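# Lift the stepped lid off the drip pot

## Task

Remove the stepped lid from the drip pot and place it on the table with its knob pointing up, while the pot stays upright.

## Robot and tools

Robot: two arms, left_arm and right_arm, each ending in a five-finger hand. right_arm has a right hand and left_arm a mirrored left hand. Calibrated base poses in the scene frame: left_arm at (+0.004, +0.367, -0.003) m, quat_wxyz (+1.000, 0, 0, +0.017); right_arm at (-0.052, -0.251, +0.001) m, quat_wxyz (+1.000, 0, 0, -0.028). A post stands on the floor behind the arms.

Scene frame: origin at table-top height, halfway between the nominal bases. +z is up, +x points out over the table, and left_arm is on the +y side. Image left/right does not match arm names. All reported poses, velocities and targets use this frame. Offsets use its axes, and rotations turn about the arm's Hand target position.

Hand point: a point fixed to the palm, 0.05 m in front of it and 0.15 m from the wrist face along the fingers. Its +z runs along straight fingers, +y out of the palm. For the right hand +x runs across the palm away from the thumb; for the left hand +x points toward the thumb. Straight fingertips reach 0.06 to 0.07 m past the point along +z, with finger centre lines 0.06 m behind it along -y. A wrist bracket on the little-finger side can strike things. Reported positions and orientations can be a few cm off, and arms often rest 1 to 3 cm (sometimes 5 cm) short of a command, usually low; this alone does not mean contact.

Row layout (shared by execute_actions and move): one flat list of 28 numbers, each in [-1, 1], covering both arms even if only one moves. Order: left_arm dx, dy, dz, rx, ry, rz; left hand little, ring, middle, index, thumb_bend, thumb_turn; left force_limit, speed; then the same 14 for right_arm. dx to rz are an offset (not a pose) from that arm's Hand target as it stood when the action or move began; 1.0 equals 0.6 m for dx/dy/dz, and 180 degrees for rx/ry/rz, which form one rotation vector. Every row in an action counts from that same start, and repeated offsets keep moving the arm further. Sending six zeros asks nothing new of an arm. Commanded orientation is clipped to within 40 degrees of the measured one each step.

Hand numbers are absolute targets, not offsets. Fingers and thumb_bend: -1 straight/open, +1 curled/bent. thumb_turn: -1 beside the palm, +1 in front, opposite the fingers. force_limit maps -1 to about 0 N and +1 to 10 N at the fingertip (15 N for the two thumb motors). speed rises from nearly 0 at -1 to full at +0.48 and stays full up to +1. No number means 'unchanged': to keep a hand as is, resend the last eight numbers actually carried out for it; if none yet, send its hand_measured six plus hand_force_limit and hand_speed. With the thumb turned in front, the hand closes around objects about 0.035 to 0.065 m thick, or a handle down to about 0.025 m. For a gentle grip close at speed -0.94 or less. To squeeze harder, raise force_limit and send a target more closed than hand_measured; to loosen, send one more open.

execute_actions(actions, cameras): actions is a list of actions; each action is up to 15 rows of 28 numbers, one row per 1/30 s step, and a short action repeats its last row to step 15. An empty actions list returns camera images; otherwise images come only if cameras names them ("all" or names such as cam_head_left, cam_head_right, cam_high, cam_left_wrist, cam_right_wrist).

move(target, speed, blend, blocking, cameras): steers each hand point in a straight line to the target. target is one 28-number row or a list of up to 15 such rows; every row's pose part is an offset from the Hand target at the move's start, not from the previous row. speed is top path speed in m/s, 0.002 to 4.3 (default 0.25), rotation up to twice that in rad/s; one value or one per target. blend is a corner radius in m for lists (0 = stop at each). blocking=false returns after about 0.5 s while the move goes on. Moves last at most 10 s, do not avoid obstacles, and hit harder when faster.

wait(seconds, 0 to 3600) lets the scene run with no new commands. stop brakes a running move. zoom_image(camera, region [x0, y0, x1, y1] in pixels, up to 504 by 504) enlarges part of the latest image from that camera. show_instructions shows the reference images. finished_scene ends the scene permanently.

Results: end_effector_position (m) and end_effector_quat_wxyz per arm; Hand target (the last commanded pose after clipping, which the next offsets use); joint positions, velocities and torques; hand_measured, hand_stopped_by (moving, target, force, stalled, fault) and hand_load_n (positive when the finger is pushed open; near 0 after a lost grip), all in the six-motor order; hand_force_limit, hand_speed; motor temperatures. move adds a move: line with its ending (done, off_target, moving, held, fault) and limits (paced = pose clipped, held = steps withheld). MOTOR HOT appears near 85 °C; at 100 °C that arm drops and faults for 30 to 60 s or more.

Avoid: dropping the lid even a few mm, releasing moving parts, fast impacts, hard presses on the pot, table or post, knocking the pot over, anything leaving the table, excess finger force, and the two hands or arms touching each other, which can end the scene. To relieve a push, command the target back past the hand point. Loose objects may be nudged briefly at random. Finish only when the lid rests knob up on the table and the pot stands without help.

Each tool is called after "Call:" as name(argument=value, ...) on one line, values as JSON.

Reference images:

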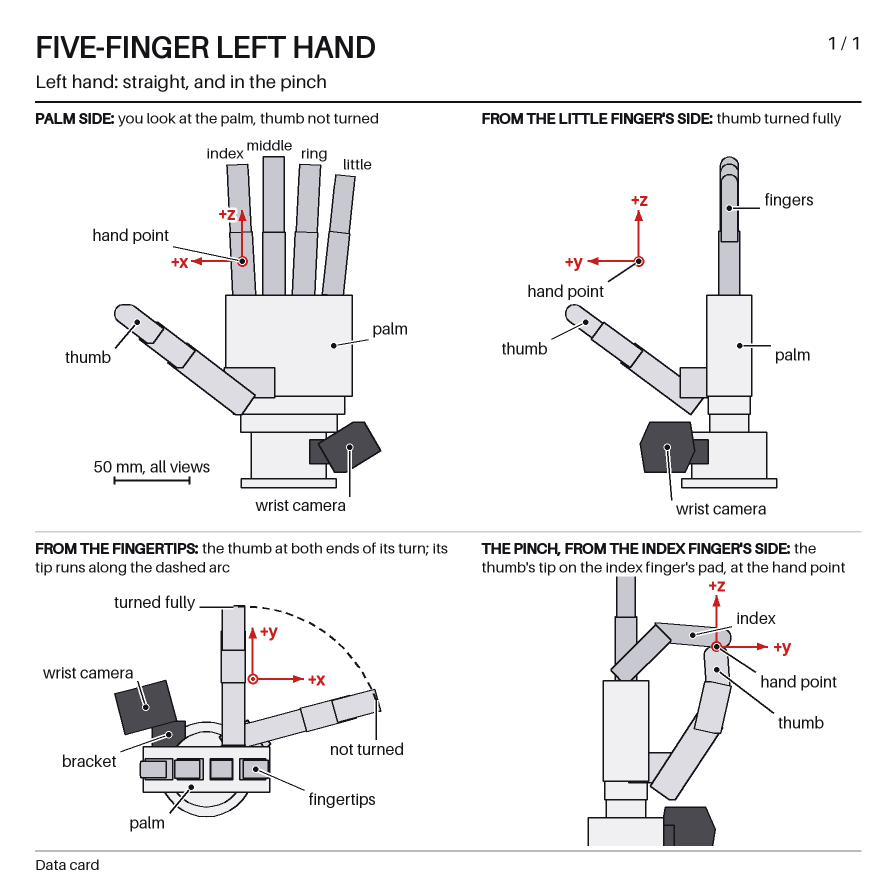

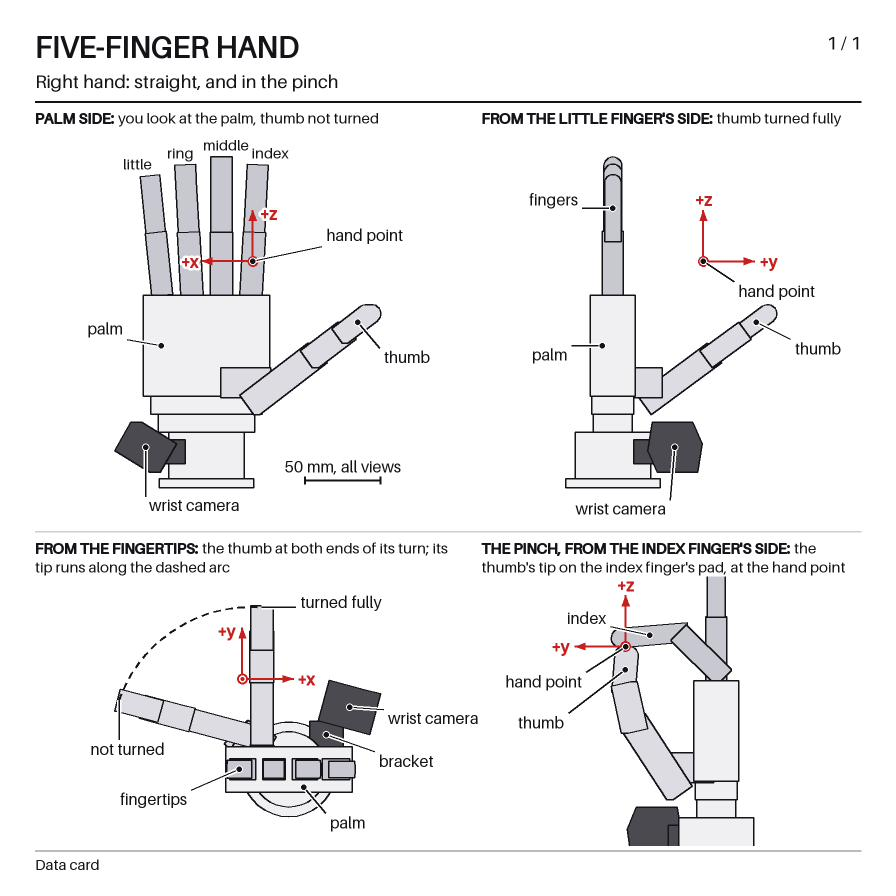

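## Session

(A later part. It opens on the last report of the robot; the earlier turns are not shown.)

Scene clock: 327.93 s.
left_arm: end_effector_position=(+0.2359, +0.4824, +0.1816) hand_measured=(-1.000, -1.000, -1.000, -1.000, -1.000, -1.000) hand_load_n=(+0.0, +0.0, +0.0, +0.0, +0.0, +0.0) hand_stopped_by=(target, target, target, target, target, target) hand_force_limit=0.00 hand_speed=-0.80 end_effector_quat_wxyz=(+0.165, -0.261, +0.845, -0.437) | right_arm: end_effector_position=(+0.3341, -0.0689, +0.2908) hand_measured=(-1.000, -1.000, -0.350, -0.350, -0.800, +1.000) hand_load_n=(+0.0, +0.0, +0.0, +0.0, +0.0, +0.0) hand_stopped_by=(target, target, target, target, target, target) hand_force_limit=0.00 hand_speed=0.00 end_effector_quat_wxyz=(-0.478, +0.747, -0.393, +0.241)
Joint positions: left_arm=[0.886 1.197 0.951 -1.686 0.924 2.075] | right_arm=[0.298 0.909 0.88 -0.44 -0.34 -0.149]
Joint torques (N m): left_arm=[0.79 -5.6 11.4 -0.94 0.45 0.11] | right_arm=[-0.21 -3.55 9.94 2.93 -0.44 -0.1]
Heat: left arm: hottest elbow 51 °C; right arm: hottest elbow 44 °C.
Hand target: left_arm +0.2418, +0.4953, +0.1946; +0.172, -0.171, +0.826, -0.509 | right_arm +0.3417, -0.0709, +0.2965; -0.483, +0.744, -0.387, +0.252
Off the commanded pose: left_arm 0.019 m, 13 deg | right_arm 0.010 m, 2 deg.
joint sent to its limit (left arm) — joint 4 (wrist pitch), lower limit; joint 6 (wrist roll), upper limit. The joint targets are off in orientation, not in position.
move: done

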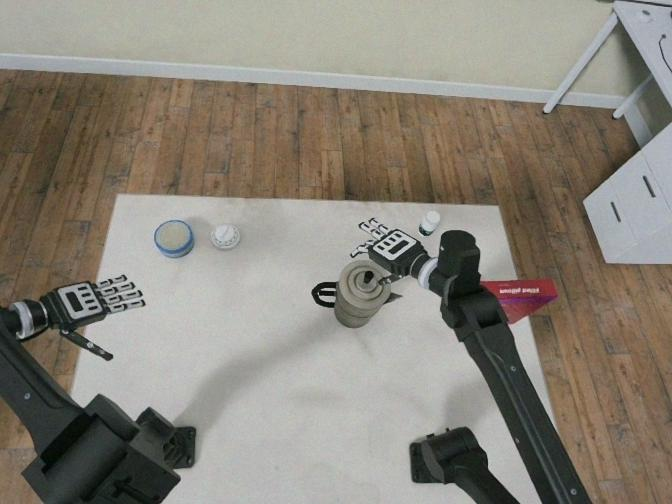

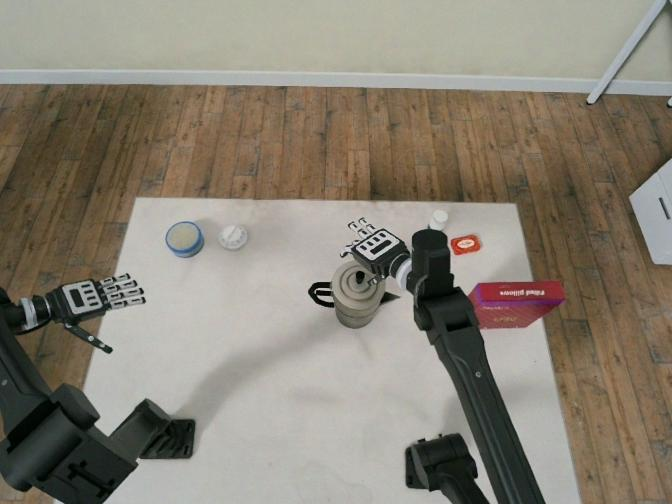

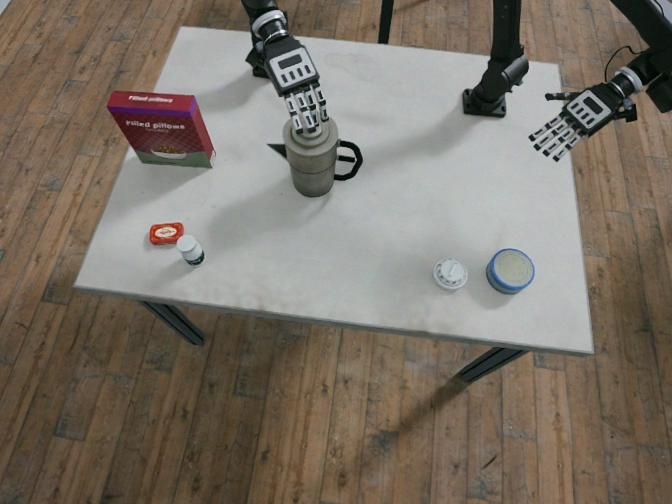

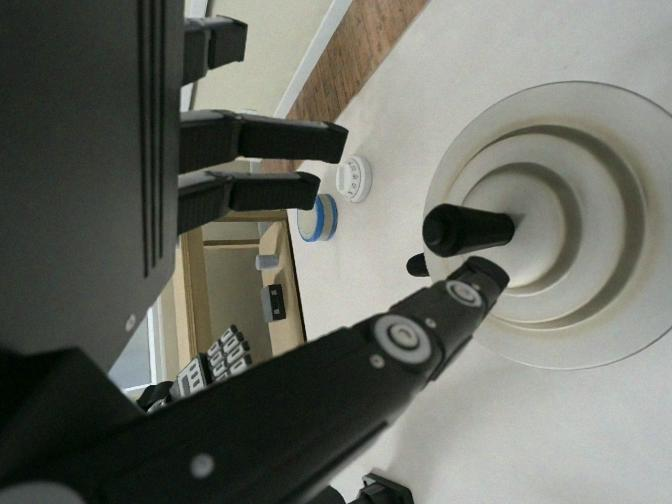

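Call:
move(target=[0,0,0,0,0,0,-1,-1,-1,-1,-1,-1,0,-0.8,0,0,-0.08,0,0,0,-1,-1,-0.35,-0.35,-0.8,1,0,0], speed=0.06, cameras=["cam_head_left","cam_head_right","cam_high","cam_right_wrist"])

Call:
zoom_image(camera="cam_head_left", region=[310, 200, 430, 300])

Call:
zoom_image(camera="cam_high", region=[240, 60, 400, 220])

Call:
zoom_image(camera="cam_right_wrist", region=[200, 100, 560, 370])

Scene clock: 345.23 s.
left_arm: end_effector_position=(+0.2359, +0.4824, +0.1816) hand_measured=(-1.000, -1.000, -1.000, -1.000, -1.000, -1.000) hand_load_n=(+0.0, +0.0, +0.0, +0.0, +0.0, +0.0) hand_stopped_by=(target, target, target, target, target, target) hand_force_limit=0.00 hand_speed=-0.80 end_effector_quat_wxyz=(+0.165, -0.261, +0.845, -0.437) | right_arm: end_effector_position=(+0.3342, -0.0689, +0.2437) hand_measured=(-1.000, -1.000, -0.350, -0.350, -0.800, +1.000) hand_load_n=(+0.0, +0.0, +0.0, +0.0, +0.0, +0.0) hand_stopped_by=(target, target, target, target, target, target) hand_force_limit=0.00 hand_speed=0.00 end_effector_quat_wxyz=(-0.479, +0.747, -0.393, +0.242)
Joint positions: left_arm=[0.886 1.197 0.951 -1.686 0.924 2.075] | right_arm=[0.298 0.922 0.762 -0.308 -0.34 -0.15]
Joint torques (N m): left_arm=[0.79 -5.6 11.41 -0.95 0.45 0.11] | right_arm=[-0.21 -3.43 9.74 2.95 -0.44 -0.1]
Heat: left arm: hottest elbow 51 °C; right arm: hottest elbow 44 °C.
Hand target: left_arm +0.2418, +0.4953, +0.1946; +0.172, -0.171, +0.826, -0.509 | right_arm +0.3417, -0.0710, +0.2484; -0.483, +0.744, -0.388, +0.252
Off the commanded pose: left_arm 0.019 m, 13 deg | right_arm 0.009 m, 1 deg.
joint sent to its limit (left arm) — joint 4 (wrist pitch), lower limit; joint 6 (wrist roll), upper limit. The joint targets are off in orientation, not in position.
move: done

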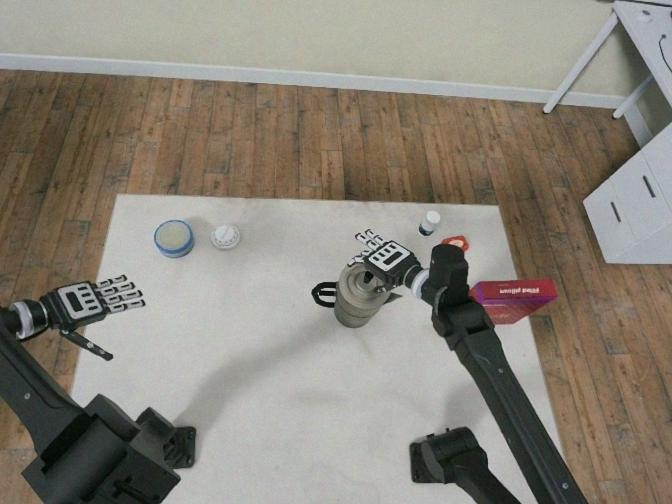

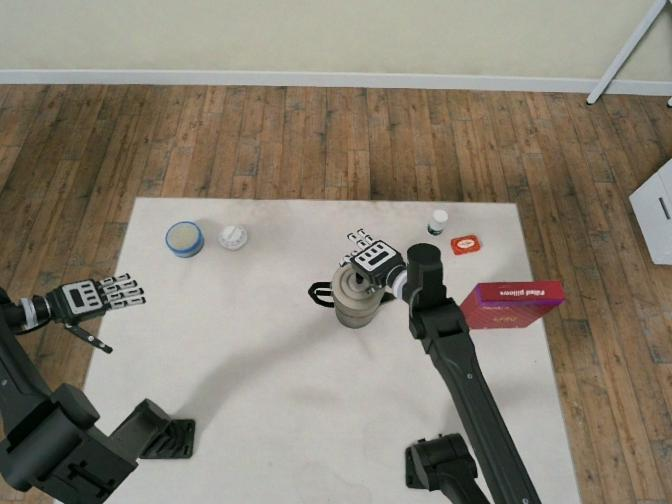

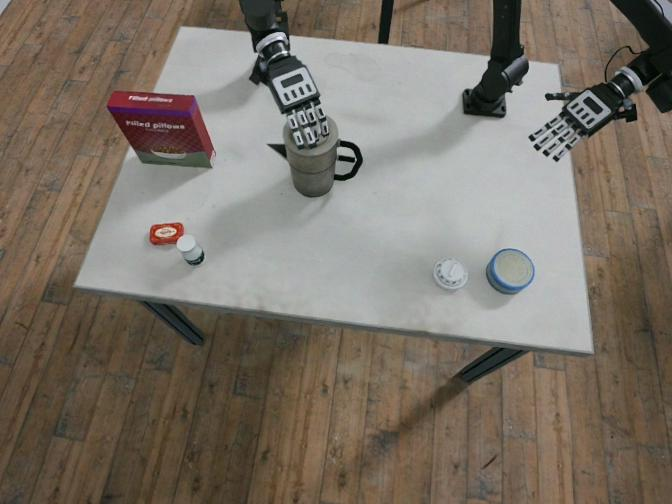

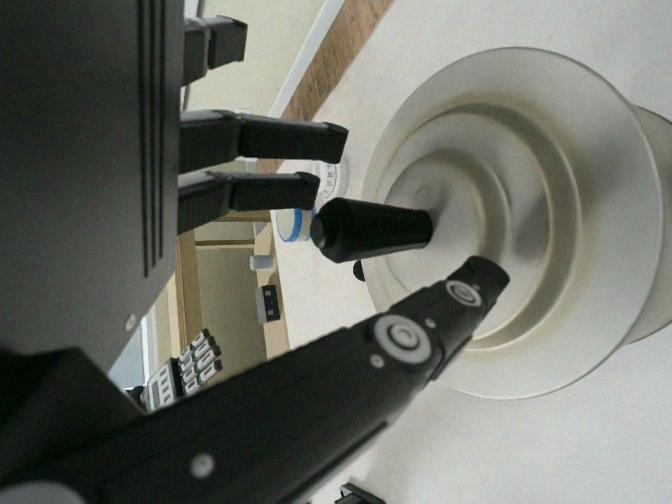

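Scaled by 4.200 from the camera's image (finer frame: 960x720).

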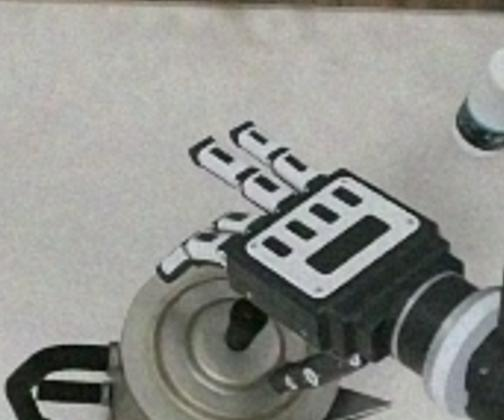

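Scaled by 3.150 from the camera's image (finer frame: 960x720).

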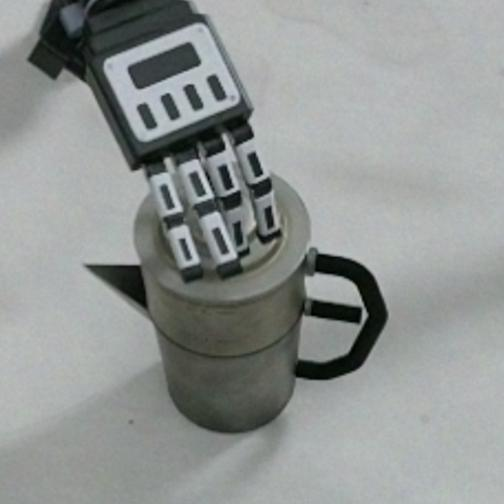

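Scaled by 1.400 from the camera's image (finer frame: 960x720).

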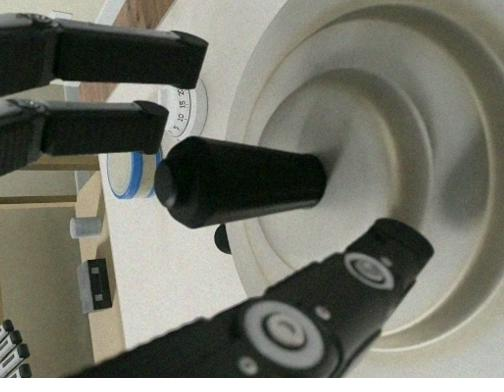

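Call:
move(target=[[0,0,0,0,0,0,-1,-1,-1,-1,-1,-1,0,-0.8,0,0,-0.01,0,0,0,-1,-1,-0.35,-0.35,-0.8,1,0,0],[0,0,0,0,0,0,-1,-1,-1,-1,-1,-1,0,-0.8,0,0,-0.01,0,0,0,-1,-1,0.0,0.0,-0.6,1,-0.6,-0.7]], speed=0.05, cameras=["cam_head_left","cam_high","cam_right_wrist"])

Call:
zoom_image(camera="cam_right_wrist", region=[200, 100, 560, 370])

Call:
zoom_image(camera="cam_head_left", region=[320, 220, 420, 310])

Scene clock: 357.00 s.
left_arm: end_effector_position=(+0.2359, +0.4824, +0.1816) hand_measured=(-1.000, -1.000, -1.000, -1.000, -1.000, -1.000) hand_load_n=(+0.0, +0.0, +0.0, +0.0, +0.0, +0.0) hand_stopped_by=(target, target, target, target, target, target) hand_force_limit=0.00 hand_speed=-0.80 end_effector_quat_wxyz=(+0.165, -0.261, +0.845, -0.437) | right_arm: end_effector_position=(+0.3345, -0.0688, +0.2395) hand_measured=(-1.000, -1.000, +0.000, +0.000, -0.600, +1.000) hand_load_n=(+0.0, +0.0, +0.0, +0.0, +0.0, +0.0) hand_stopped_by=(target, target, target, target, target, target) hand_force_limit=-0.60 hand_speed=-0.70 end_effector_quat_wxyz=(-0.480, +0.746, -0.392, +0.243)
Joint positions: left_arm=[0.886 1.197 0.951 -1.686 0.924 2.075] | right_arm=[0.298 0.923 0.75 -0.29 -0.34 -0.15]
Joint torques (N m): left_arm=[0.79 -5.6 11.41 -0.94 0.46 0.11] | right_arm=[-0.21 -3.25 9.59 2.91 -0.43 -0.11]
Heat: left arm: hottest elbow 51 °C; right arm: hottest elbow 44 °C.
Hand target: left_arm +0.2418, +0.4953, +0.1946; +0.172, -0.171, +0.826, -0.509 | right_arm +0.3417, -0.0710, +0.2425; -0.483, +0.744, -0.387, +0.252
Off the commanded pose: left_arm 0.019 m, 13 deg | right_arm 0.008 m, 1 deg.
joint sent to its limit (left arm) — joint 4 (wrist pitch), lower limit; joint 6 (wrist roll), upper limit. The joint targets are off in orientation, not in position.
move: done

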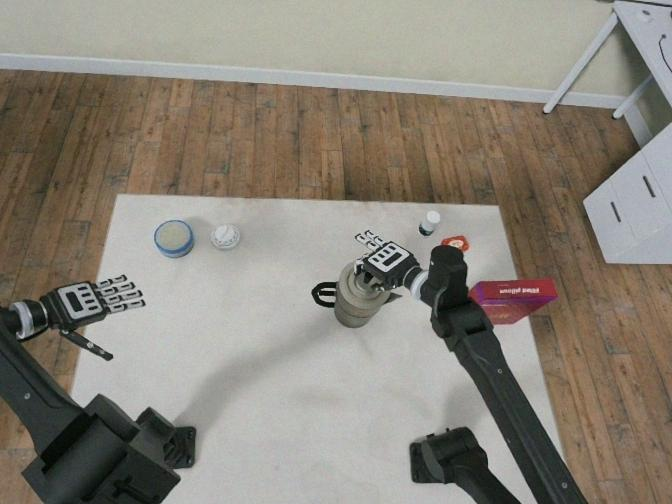

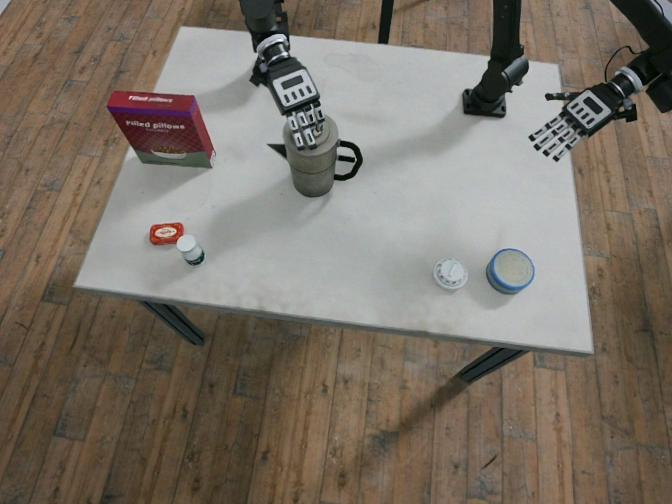

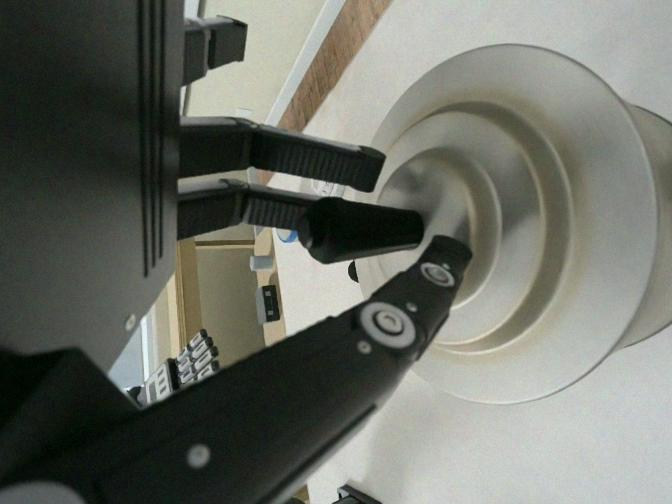

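Scaled by 1.400 from the camera's image (finer frame: 960x720).

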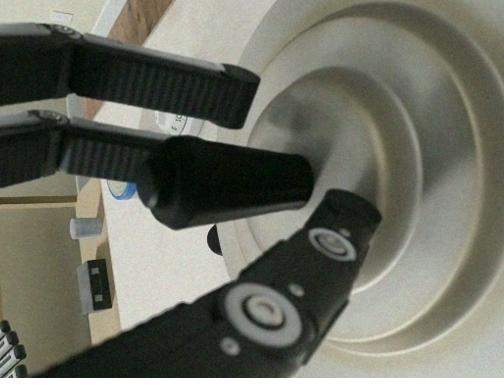

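Scaled by 5.040 from the camera's image (finer frame: 960x720).

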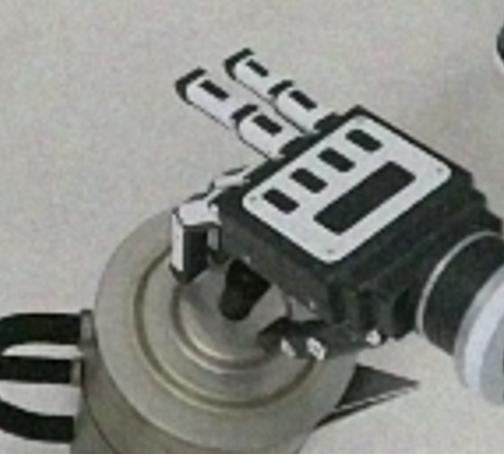

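Call:
move(target=[[0,0,0,0,0,0,-1,-1,-1,-1,-1,-1,0,-0.8,0,0,0,0,0,0,-1,-1,0.09,0.09,-0.5,1,-0.75,-0.9],[0,0,0,0,0,0,-1,-1,-1,-1,-1,-1,0,-0.8,0,0,0,0,0,0,-1,-1,0.09,0.09,0.1,1,-0.75,-0.94]], cameras=["cam_head_left","cam_right_wrist"])

Call:
zoom_image(camera="cam_right_wrist", region=[200, 100, 560, 370])

Call:
zoom_image(camera="cam_head_left", region=[320, 220, 420, 310])

Scene clock: 371.37 s.
left_arm: end_effector_position=(+0.2359, +0.4824, +0.1816) hand_measured=(-1.000, -1.000, -1.000, -1.000, -1.000, -1.000) hand_load_n=(+0.0, +0.0, +0.0, +0.0, +0.0, +0.0) hand_stopped_by=(target, target, target, target, target, target) hand_force_limit=0.00 hand_speed=-0.80 end_effector_quat_wxyz=(+0.165, -0.261, +0.845, -0.437) | right_arm: end_effector_position=(+0.3348, -0.0694, +0.2392) hand_measured=(-1.000, -1.000, +0.090, +0.090, -0.298, +1.000) hand_load_n=(+0.0, +0.0, +0.5, +0.0, +1.5, +0.0) hand_stopped_by=(target, target, target, target, force, target) hand_force_limit=-0.75 hand_speed=-0.94 end_effector_quat_wxyz=(-0.479, +0.747, -0.392, +0.243)
Joint positions: left_arm=[0.886 1.197 0.951 -1.686 0.924 2.075] | right_arm=[0.297 0.924 0.75 -0.29 -0.34 -0.152]
Joint torques (N m): left_arm=[0.79 -5.6 11.43 -0.94 0.45 0.11] | right_arm=[-0.09 -3.31 9.62 2.93 -0.43 -0.09]
Motor temperatures (°C): left_arm=[28 33 52 30 29 28] | right_arm=[36 31 43 29 27 27]
Heat: left arm: hottest elbow 52 °C; right arm: hottest elbow 43 °C.
Hand target: left_arm +0.2418, +0.4953, +0.1946; +0.172, -0.171, +0.826, -0.509 | right_arm +0.3417, -0.0710, +0.2424; -0.483, +0.744, -0.388, +0.252
Off the commanded pose: left_arm 0.019 m, 13 deg | right_arm 0.008 m, 1 deg.
joint sent to its limit (left arm) — joint 4 (wrist pitch), lower limit; joint 6 (wrist roll), upper limit. The joint targets are off in orientation, not in position.
move: done

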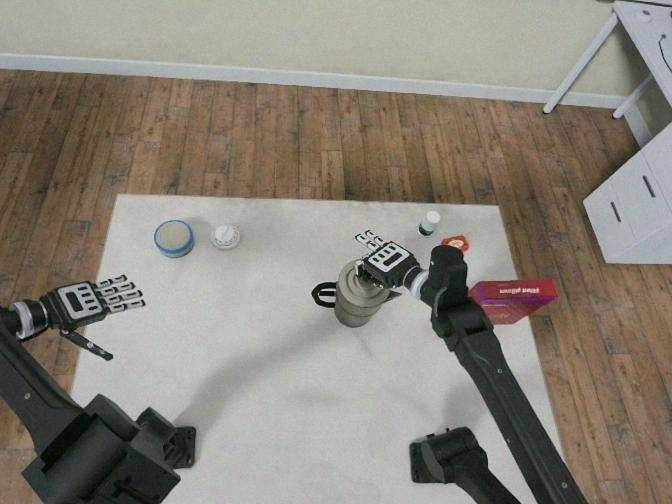

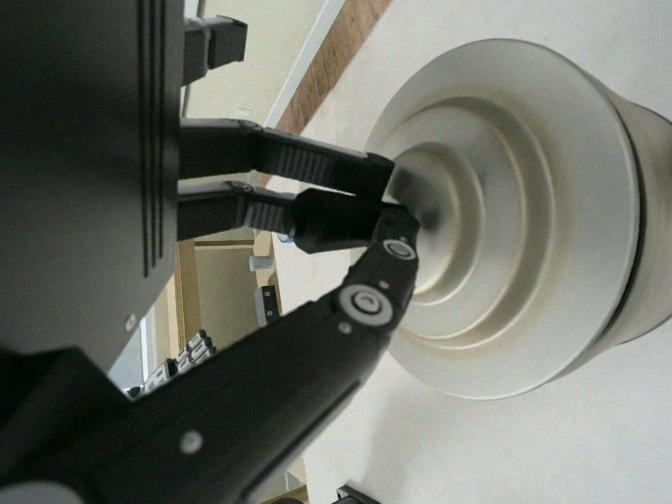

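Scaled by 1.400 from the camera's image (finer frame: 960x720).

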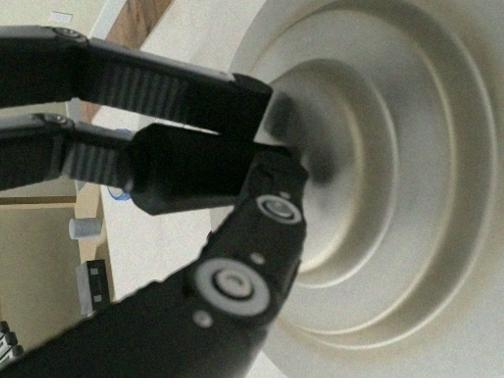

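Scaled by 5.040 from the camera's image (finer frame: 960x720).

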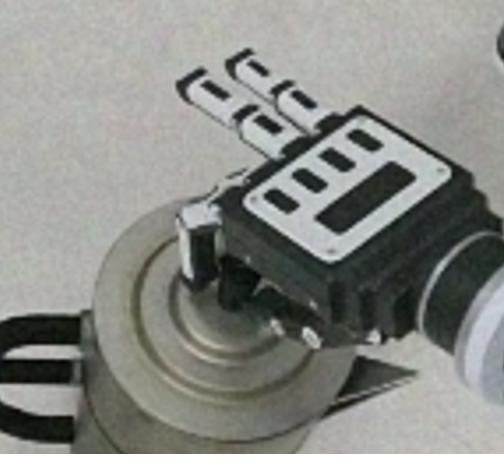

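Call:
move(target=[[0,0,0,0,0,0,-1,-1,-1,-1,-1,-1,0,-0.8,0,0,0,0,0,0,-1,-1,0.4,0.4,0.1,1,-0.6,-0.94],[0,0,0,0,0,0,-1,-1,-1,-1,-1,-1,0,-0.8,0,0,0,0,0,0,-1,-1,0.4,0.4,0.2,1,-0.5,-0.94]], cameras=["cam_head_left","cam_high","cam_right_wrist"])

Call:
zoom_image(camera="cam_right_wrist", region=[200, 100, 560, 370])

Call:
zoom_image(camera="cam_head_left", region=[320, 220, 420, 310])

Call:
zoom_image(camera="cam_high", region=[240, 60, 400, 220])

Scene clock: 385.50 s.
left_arm: end_effector_position=(+0.2359, +0.4824, +0.1816) hand_measured=(-1.000, -1.000, -1.000, -1.000, -1.000, -1.000) hand_load_n=(+0.0, +0.0, +0.0, +0.0, +0.0, +0.0) hand_stopped_by=(target, target, target, target, target, target) hand_force_limit=0.00 hand_speed=-0.80 end_effector_quat_wxyz=(+0.165, -0.261, +0.845, -0.437) | right_arm: end_effector_position=(+0.3345, -0.0697, +0.2380) hand_measured=(-1.000, -1.000, +0.106, +0.106, -0.298, +1.000) hand_load_n=(+0.0, +0.0, +2.5, +1.0, +5.0, -0.5) hand_stopped_by=(target, target, force, force, force, target) hand_force_limit=-0.50 hand_speed=-0.94 end_effector_quat_wxyz=(-0.479, +0.747, -0.392, +0.243)
Joint positions: left_arm=[0.886 1.197 0.951 -1.686 0.924 2.075] | right_arm=[0.297 0.924 0.748 -0.29 -0.34 -0.153]
Joint torques (N m): left_arm=[0.79 -5.6 11.41 -0.94 0.45 0.11] | right_arm=[-0.03 -3.43 9.77 2.92 -0.44 -0.07]
Heat: left arm: hottest elbow 52 °C; right arm: hottest elbow 42 °C.
Hand target: left_arm +0.2418, +0.4953, +0.1946; +0.172, -0.171, +0.826, -0.509 | right_arm +0.3417, -0.0709, +0.2425; -0.483, +0.744, -0.387, +0.252
Off the commanded pose: left_arm 0.019 m, 13 deg | right_arm 0.009 m, 1 deg.
joint sent to its limit (left arm) — joint 4 (wrist pitch), lower limit; joint 6 (wrist roll), upper limit. The joint targets are off in orientation, not in position.
move: done

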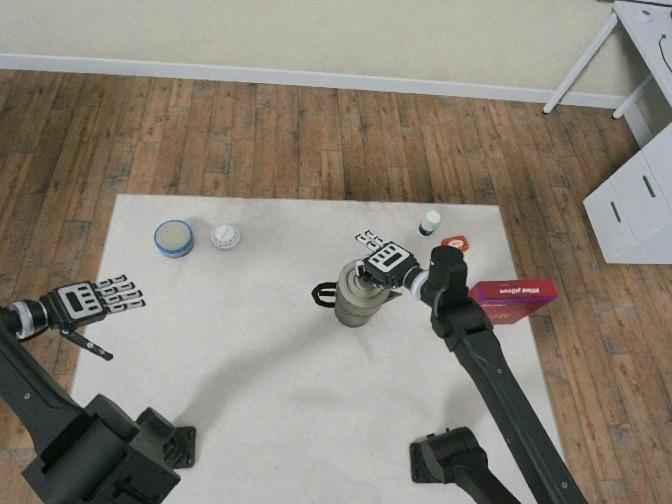

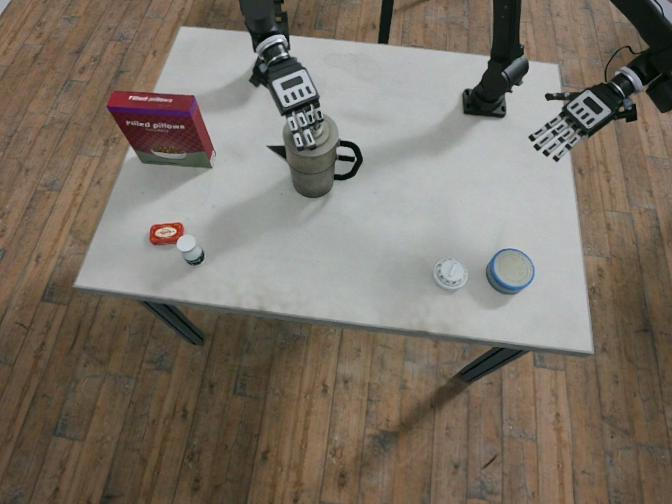

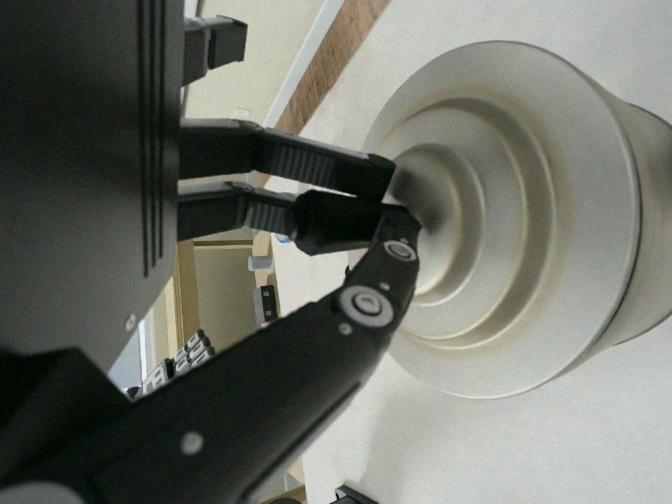

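Scaled by 1.400 from the camera's image (finer frame: 960x720).

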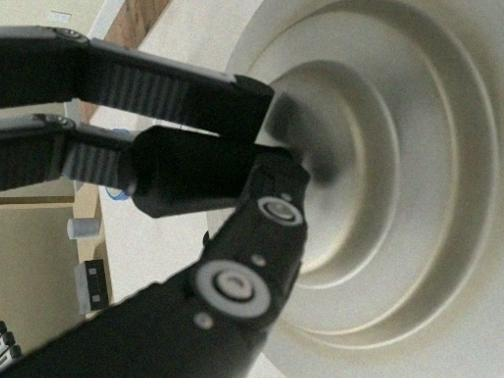

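Scaled by 5.040 from the camera's image (finer frame: 960x720).

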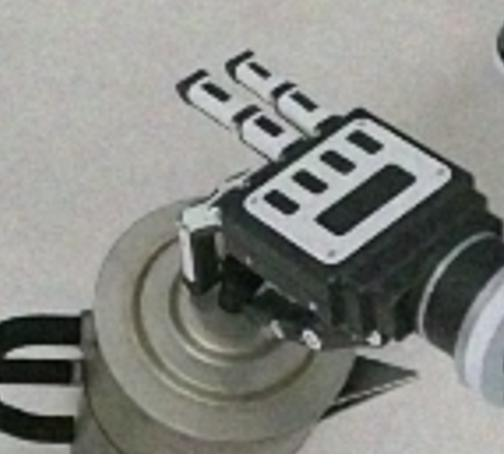

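Scaled by 3.150 from the camera's image (finer frame: 960x720).

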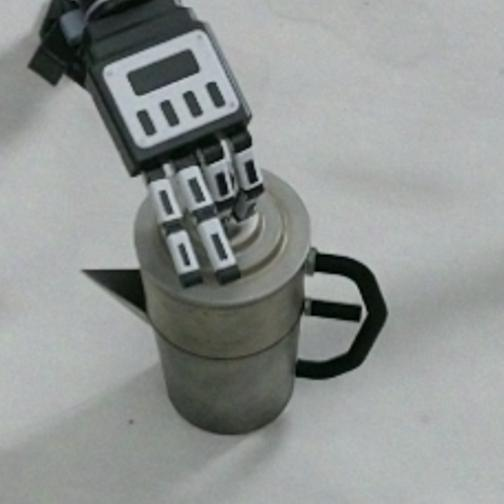

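Call:
move(target=[0,0,0,0,0,0,-1,-1,-1,-1,-1,-1,0,-0.8,0,0,0.08,0,0,0,-1,-1,0.4,0.4,0.2,1,-0.5,-0.94], speed=0.05, cameras=["cam_head_left","cam_high","cam_right_wrist"])

Call:
zoom_image(camera="cam_high", region=[240, 60, 400, 220])

Call:
zoom_image(camera="cam_head_left", region=[310, 210, 430, 330])

Scene clock: 391.87 s.
left_arm: end_effector_position=(+0.2359, +0.4824, +0.1816) hand_measured=(-1.000, -1.000, -1.000, -1.000, -1.000, -1.000) hand_load_n=(+0.0, +0.0, +0.0, +0.0, +0.0, -0.5) hand_stopped_by=(target, target, target, target, target, target) hand_force_limit=0.00 hand_speed=-0.80 end_effector_quat_wxyz=(+0.165, -0.261, +0.845, -0.437) | right_arm: end_effector_position=(+0.3298, -0.0712, +0.2526) hand_measured=(-1.000, -1.000, +0.106, +0.106, -0.298, +1.000) hand_load_n=(+0.0, +0.0, +1.5, +2.5, +4.0, +0.5) hand_stopped_by=(target, target, force, force, force, target) hand_force_limit=-0.50 hand_speed=-0.94 end_effector_quat_wxyz=(-0.465, +0.755, -0.402, +0.228)
Joint positions: left_arm=[0.886 1.197 0.951 -1.686 0.924 2.075] | right_arm=[0.296 0.924 0.811 -0.401 -0.34 -0.154]
Joint torques (N m): left_arm=[0.79 -5.6 11.41 -0.94 0.45 0.11] | right_arm=[0.03 -5.07 14.02 2.02 -0.47 -0.06]
Heat: left arm: hottest elbow 52 °C; right arm: hottest elbow 43 °C.
Hand target: left_arm +0.2418, +0.4953, +0.1946; +0.172, -0.171, +0.826, -0.509 | right_arm +0.3417, -0.0710, +0.2904; -0.483, +0.744, -0.388, +0.252
Off the commanded pose: left_arm 0.019 m, 13 deg | right_arm 0.040 m, 4 deg.
joint sent to its limit (left arm) — joint 4 (wrist pitch), lower limit; joint 6 (wrist roll), upper limit. The joint targets are off in orientation, not in position.
move: off_target (right_arm)

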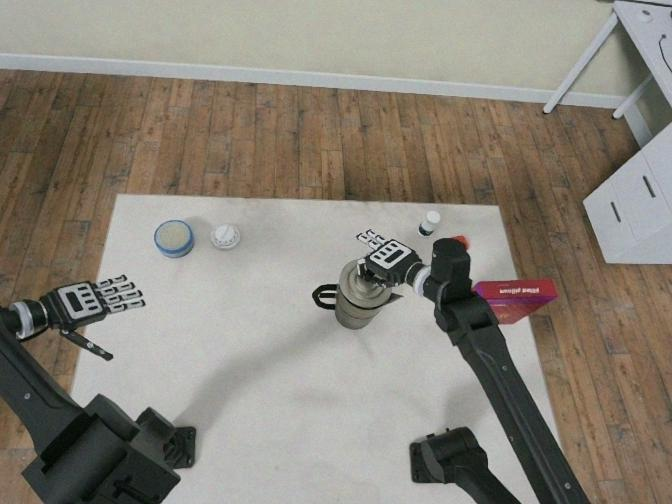

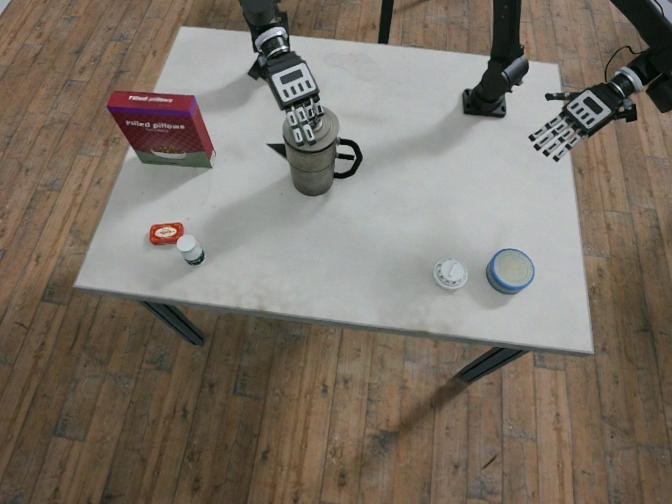

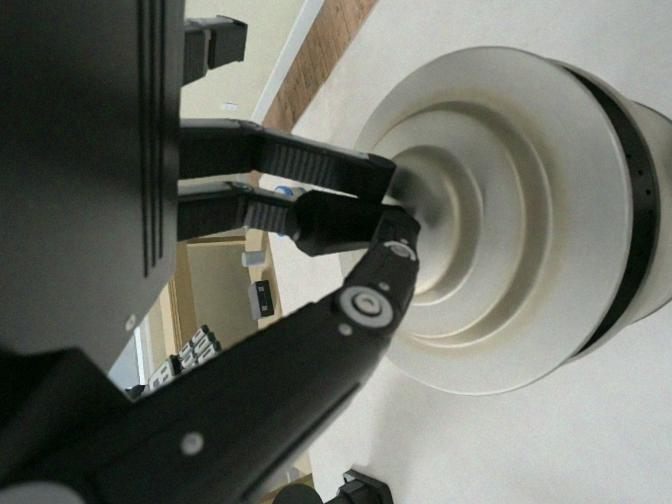

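Scaled by 3.150 from the camera's image (finer frame: 960x720).

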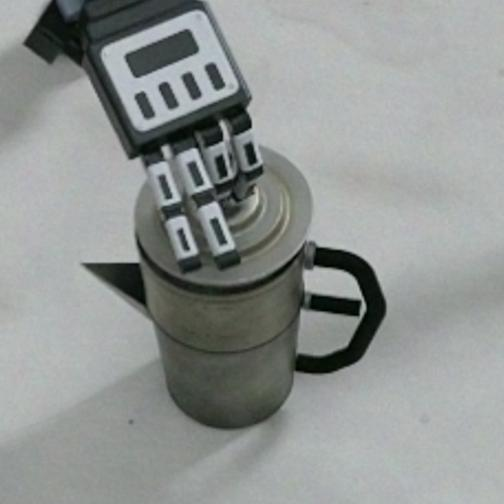

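Scaled by 4.200 from the camera's image (finer frame: 960x720).

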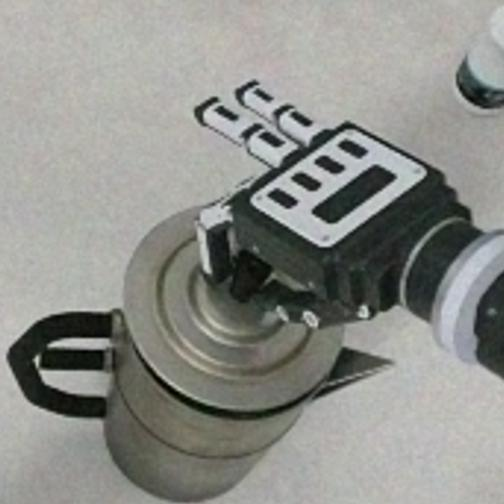

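Call:
move(target=[0,0,0,0,0,0,-1,-1,-1,-1,-1,-1,0,-0.8,0.006,0.002,0.03,0,0,0,-1,-1,0.4,0.4,0.2,1,-0.5,-0.94], speed=0.04, cameras=["cam_head_left","cam_high","cam_right_wrist"])

Call:
zoom_image(camera="cam_high", region=[240, 60, 400, 220])

Call:
zoom_image(camera="cam_head_left", region=[310, 210, 430, 330])

Scene clock: 411.17 s.
left_arm: end_effector_position=(+0.2359, +0.4824, +0.1816) hand_measured=(-1.000, -1.000, -1.000, -1.000, -1.000, -1.000) hand_load_n=(+0.0, +0.0, +0.0, +0.0, +0.0, +0.0) hand_stopped_by=(target, target, target, target, target, target) hand_force_limit=0.00 hand_speed=-0.80 end_effector_quat_wxyz=(+0.165, -0.261, +0.845, -0.437) | right_arm: end_effector_position=(+0.3332, -0.0704, +0.2742) hand_measured=(-1.000, -1.000, +0.106, +0.106, -0.298, +1.000) hand_load_n=(+0.0, -0.5, +2.0, +2.5, +4.0, +0.5) hand_stopped_by=(target, target, force, force, force, target) hand_force_limit=-0.50 hand_speed=-0.94 end_effector_quat_wxyz=(-0.468, +0.754, -0.400, +0.231)
Joint positions: left_arm=[0.886 1.197 0.951 -1.686 0.924 2.075] | right_arm=[0.296 0.924 0.863 -0.443 -0.34 -0.154]
Joint torques (N m): left_arm=[0.79 -5.6 11.41 -0.94 0.45 0.11] | right_arm=[0.09 -4.31 14.16 2.04 -0.4 -0.05]
Heat: left arm: hottest elbow 52 °C; right arm: hottest elbow 44 °C.
Hand target: left_arm +0.2418, +0.4953, +0.1946; +0.172, -0.171, +0.826, -0.509 | right_arm +0.3454, -0.0698, +0.3085; -0.483, +0.744, -0.387, +0.252
Off the commanded pose: left_arm 0.019 m, 13 deg | right_arm 0.036 m, 3 deg.
joint sent to its limit (left arm) — joint 4 (wrist pitch), lower limit; joint 6 (wrist roll), upper limit. The joint targets are off in orientation, not in position.
move: off_target (right_arm)

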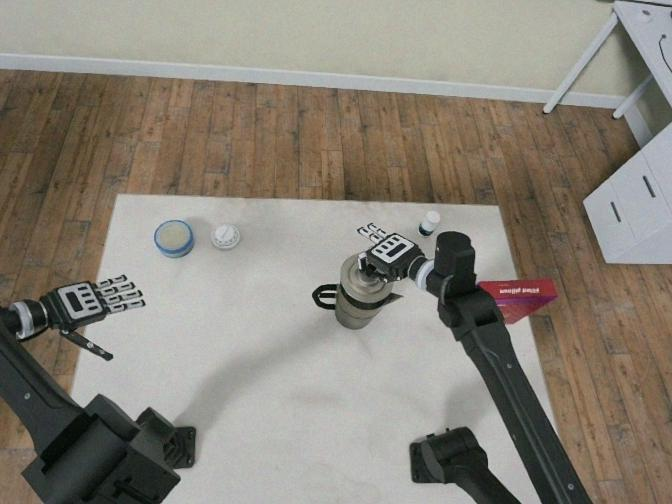

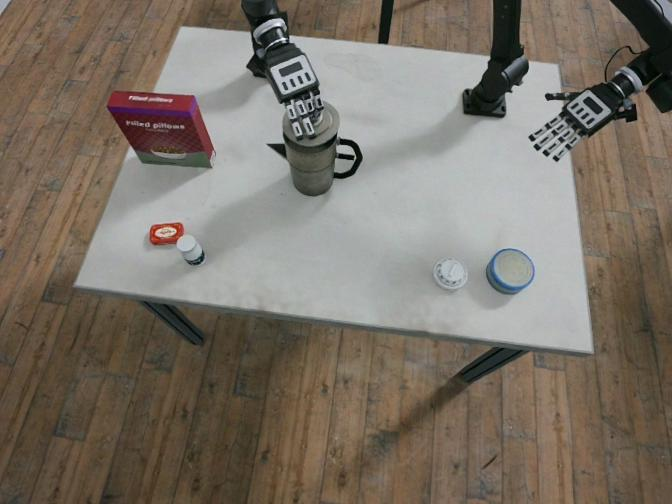

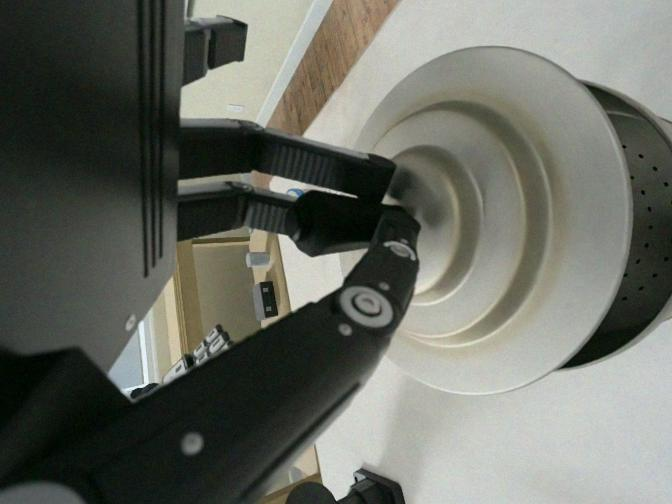

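Scaled by 3.150 from the camera's image (finer frame: 960x720).

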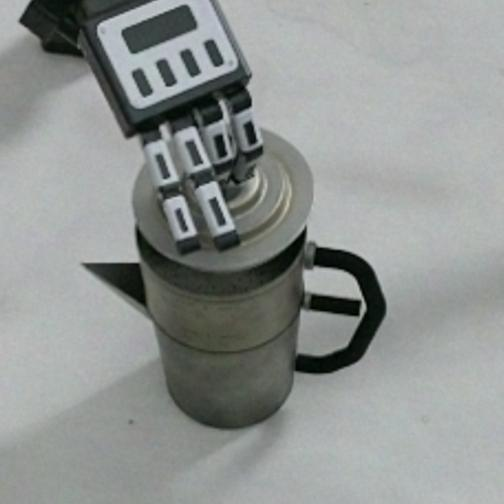

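Scaled by 4.200 from the camera's image (finer frame: 960x720).

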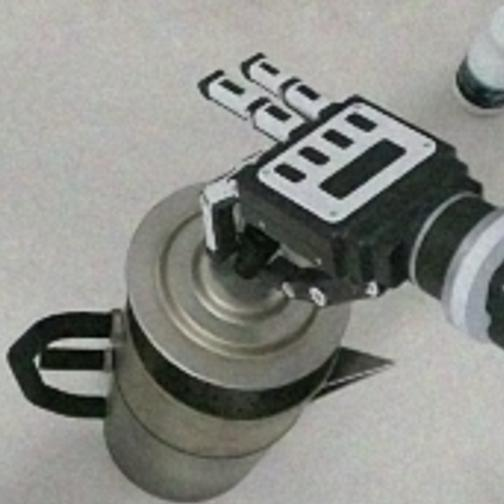

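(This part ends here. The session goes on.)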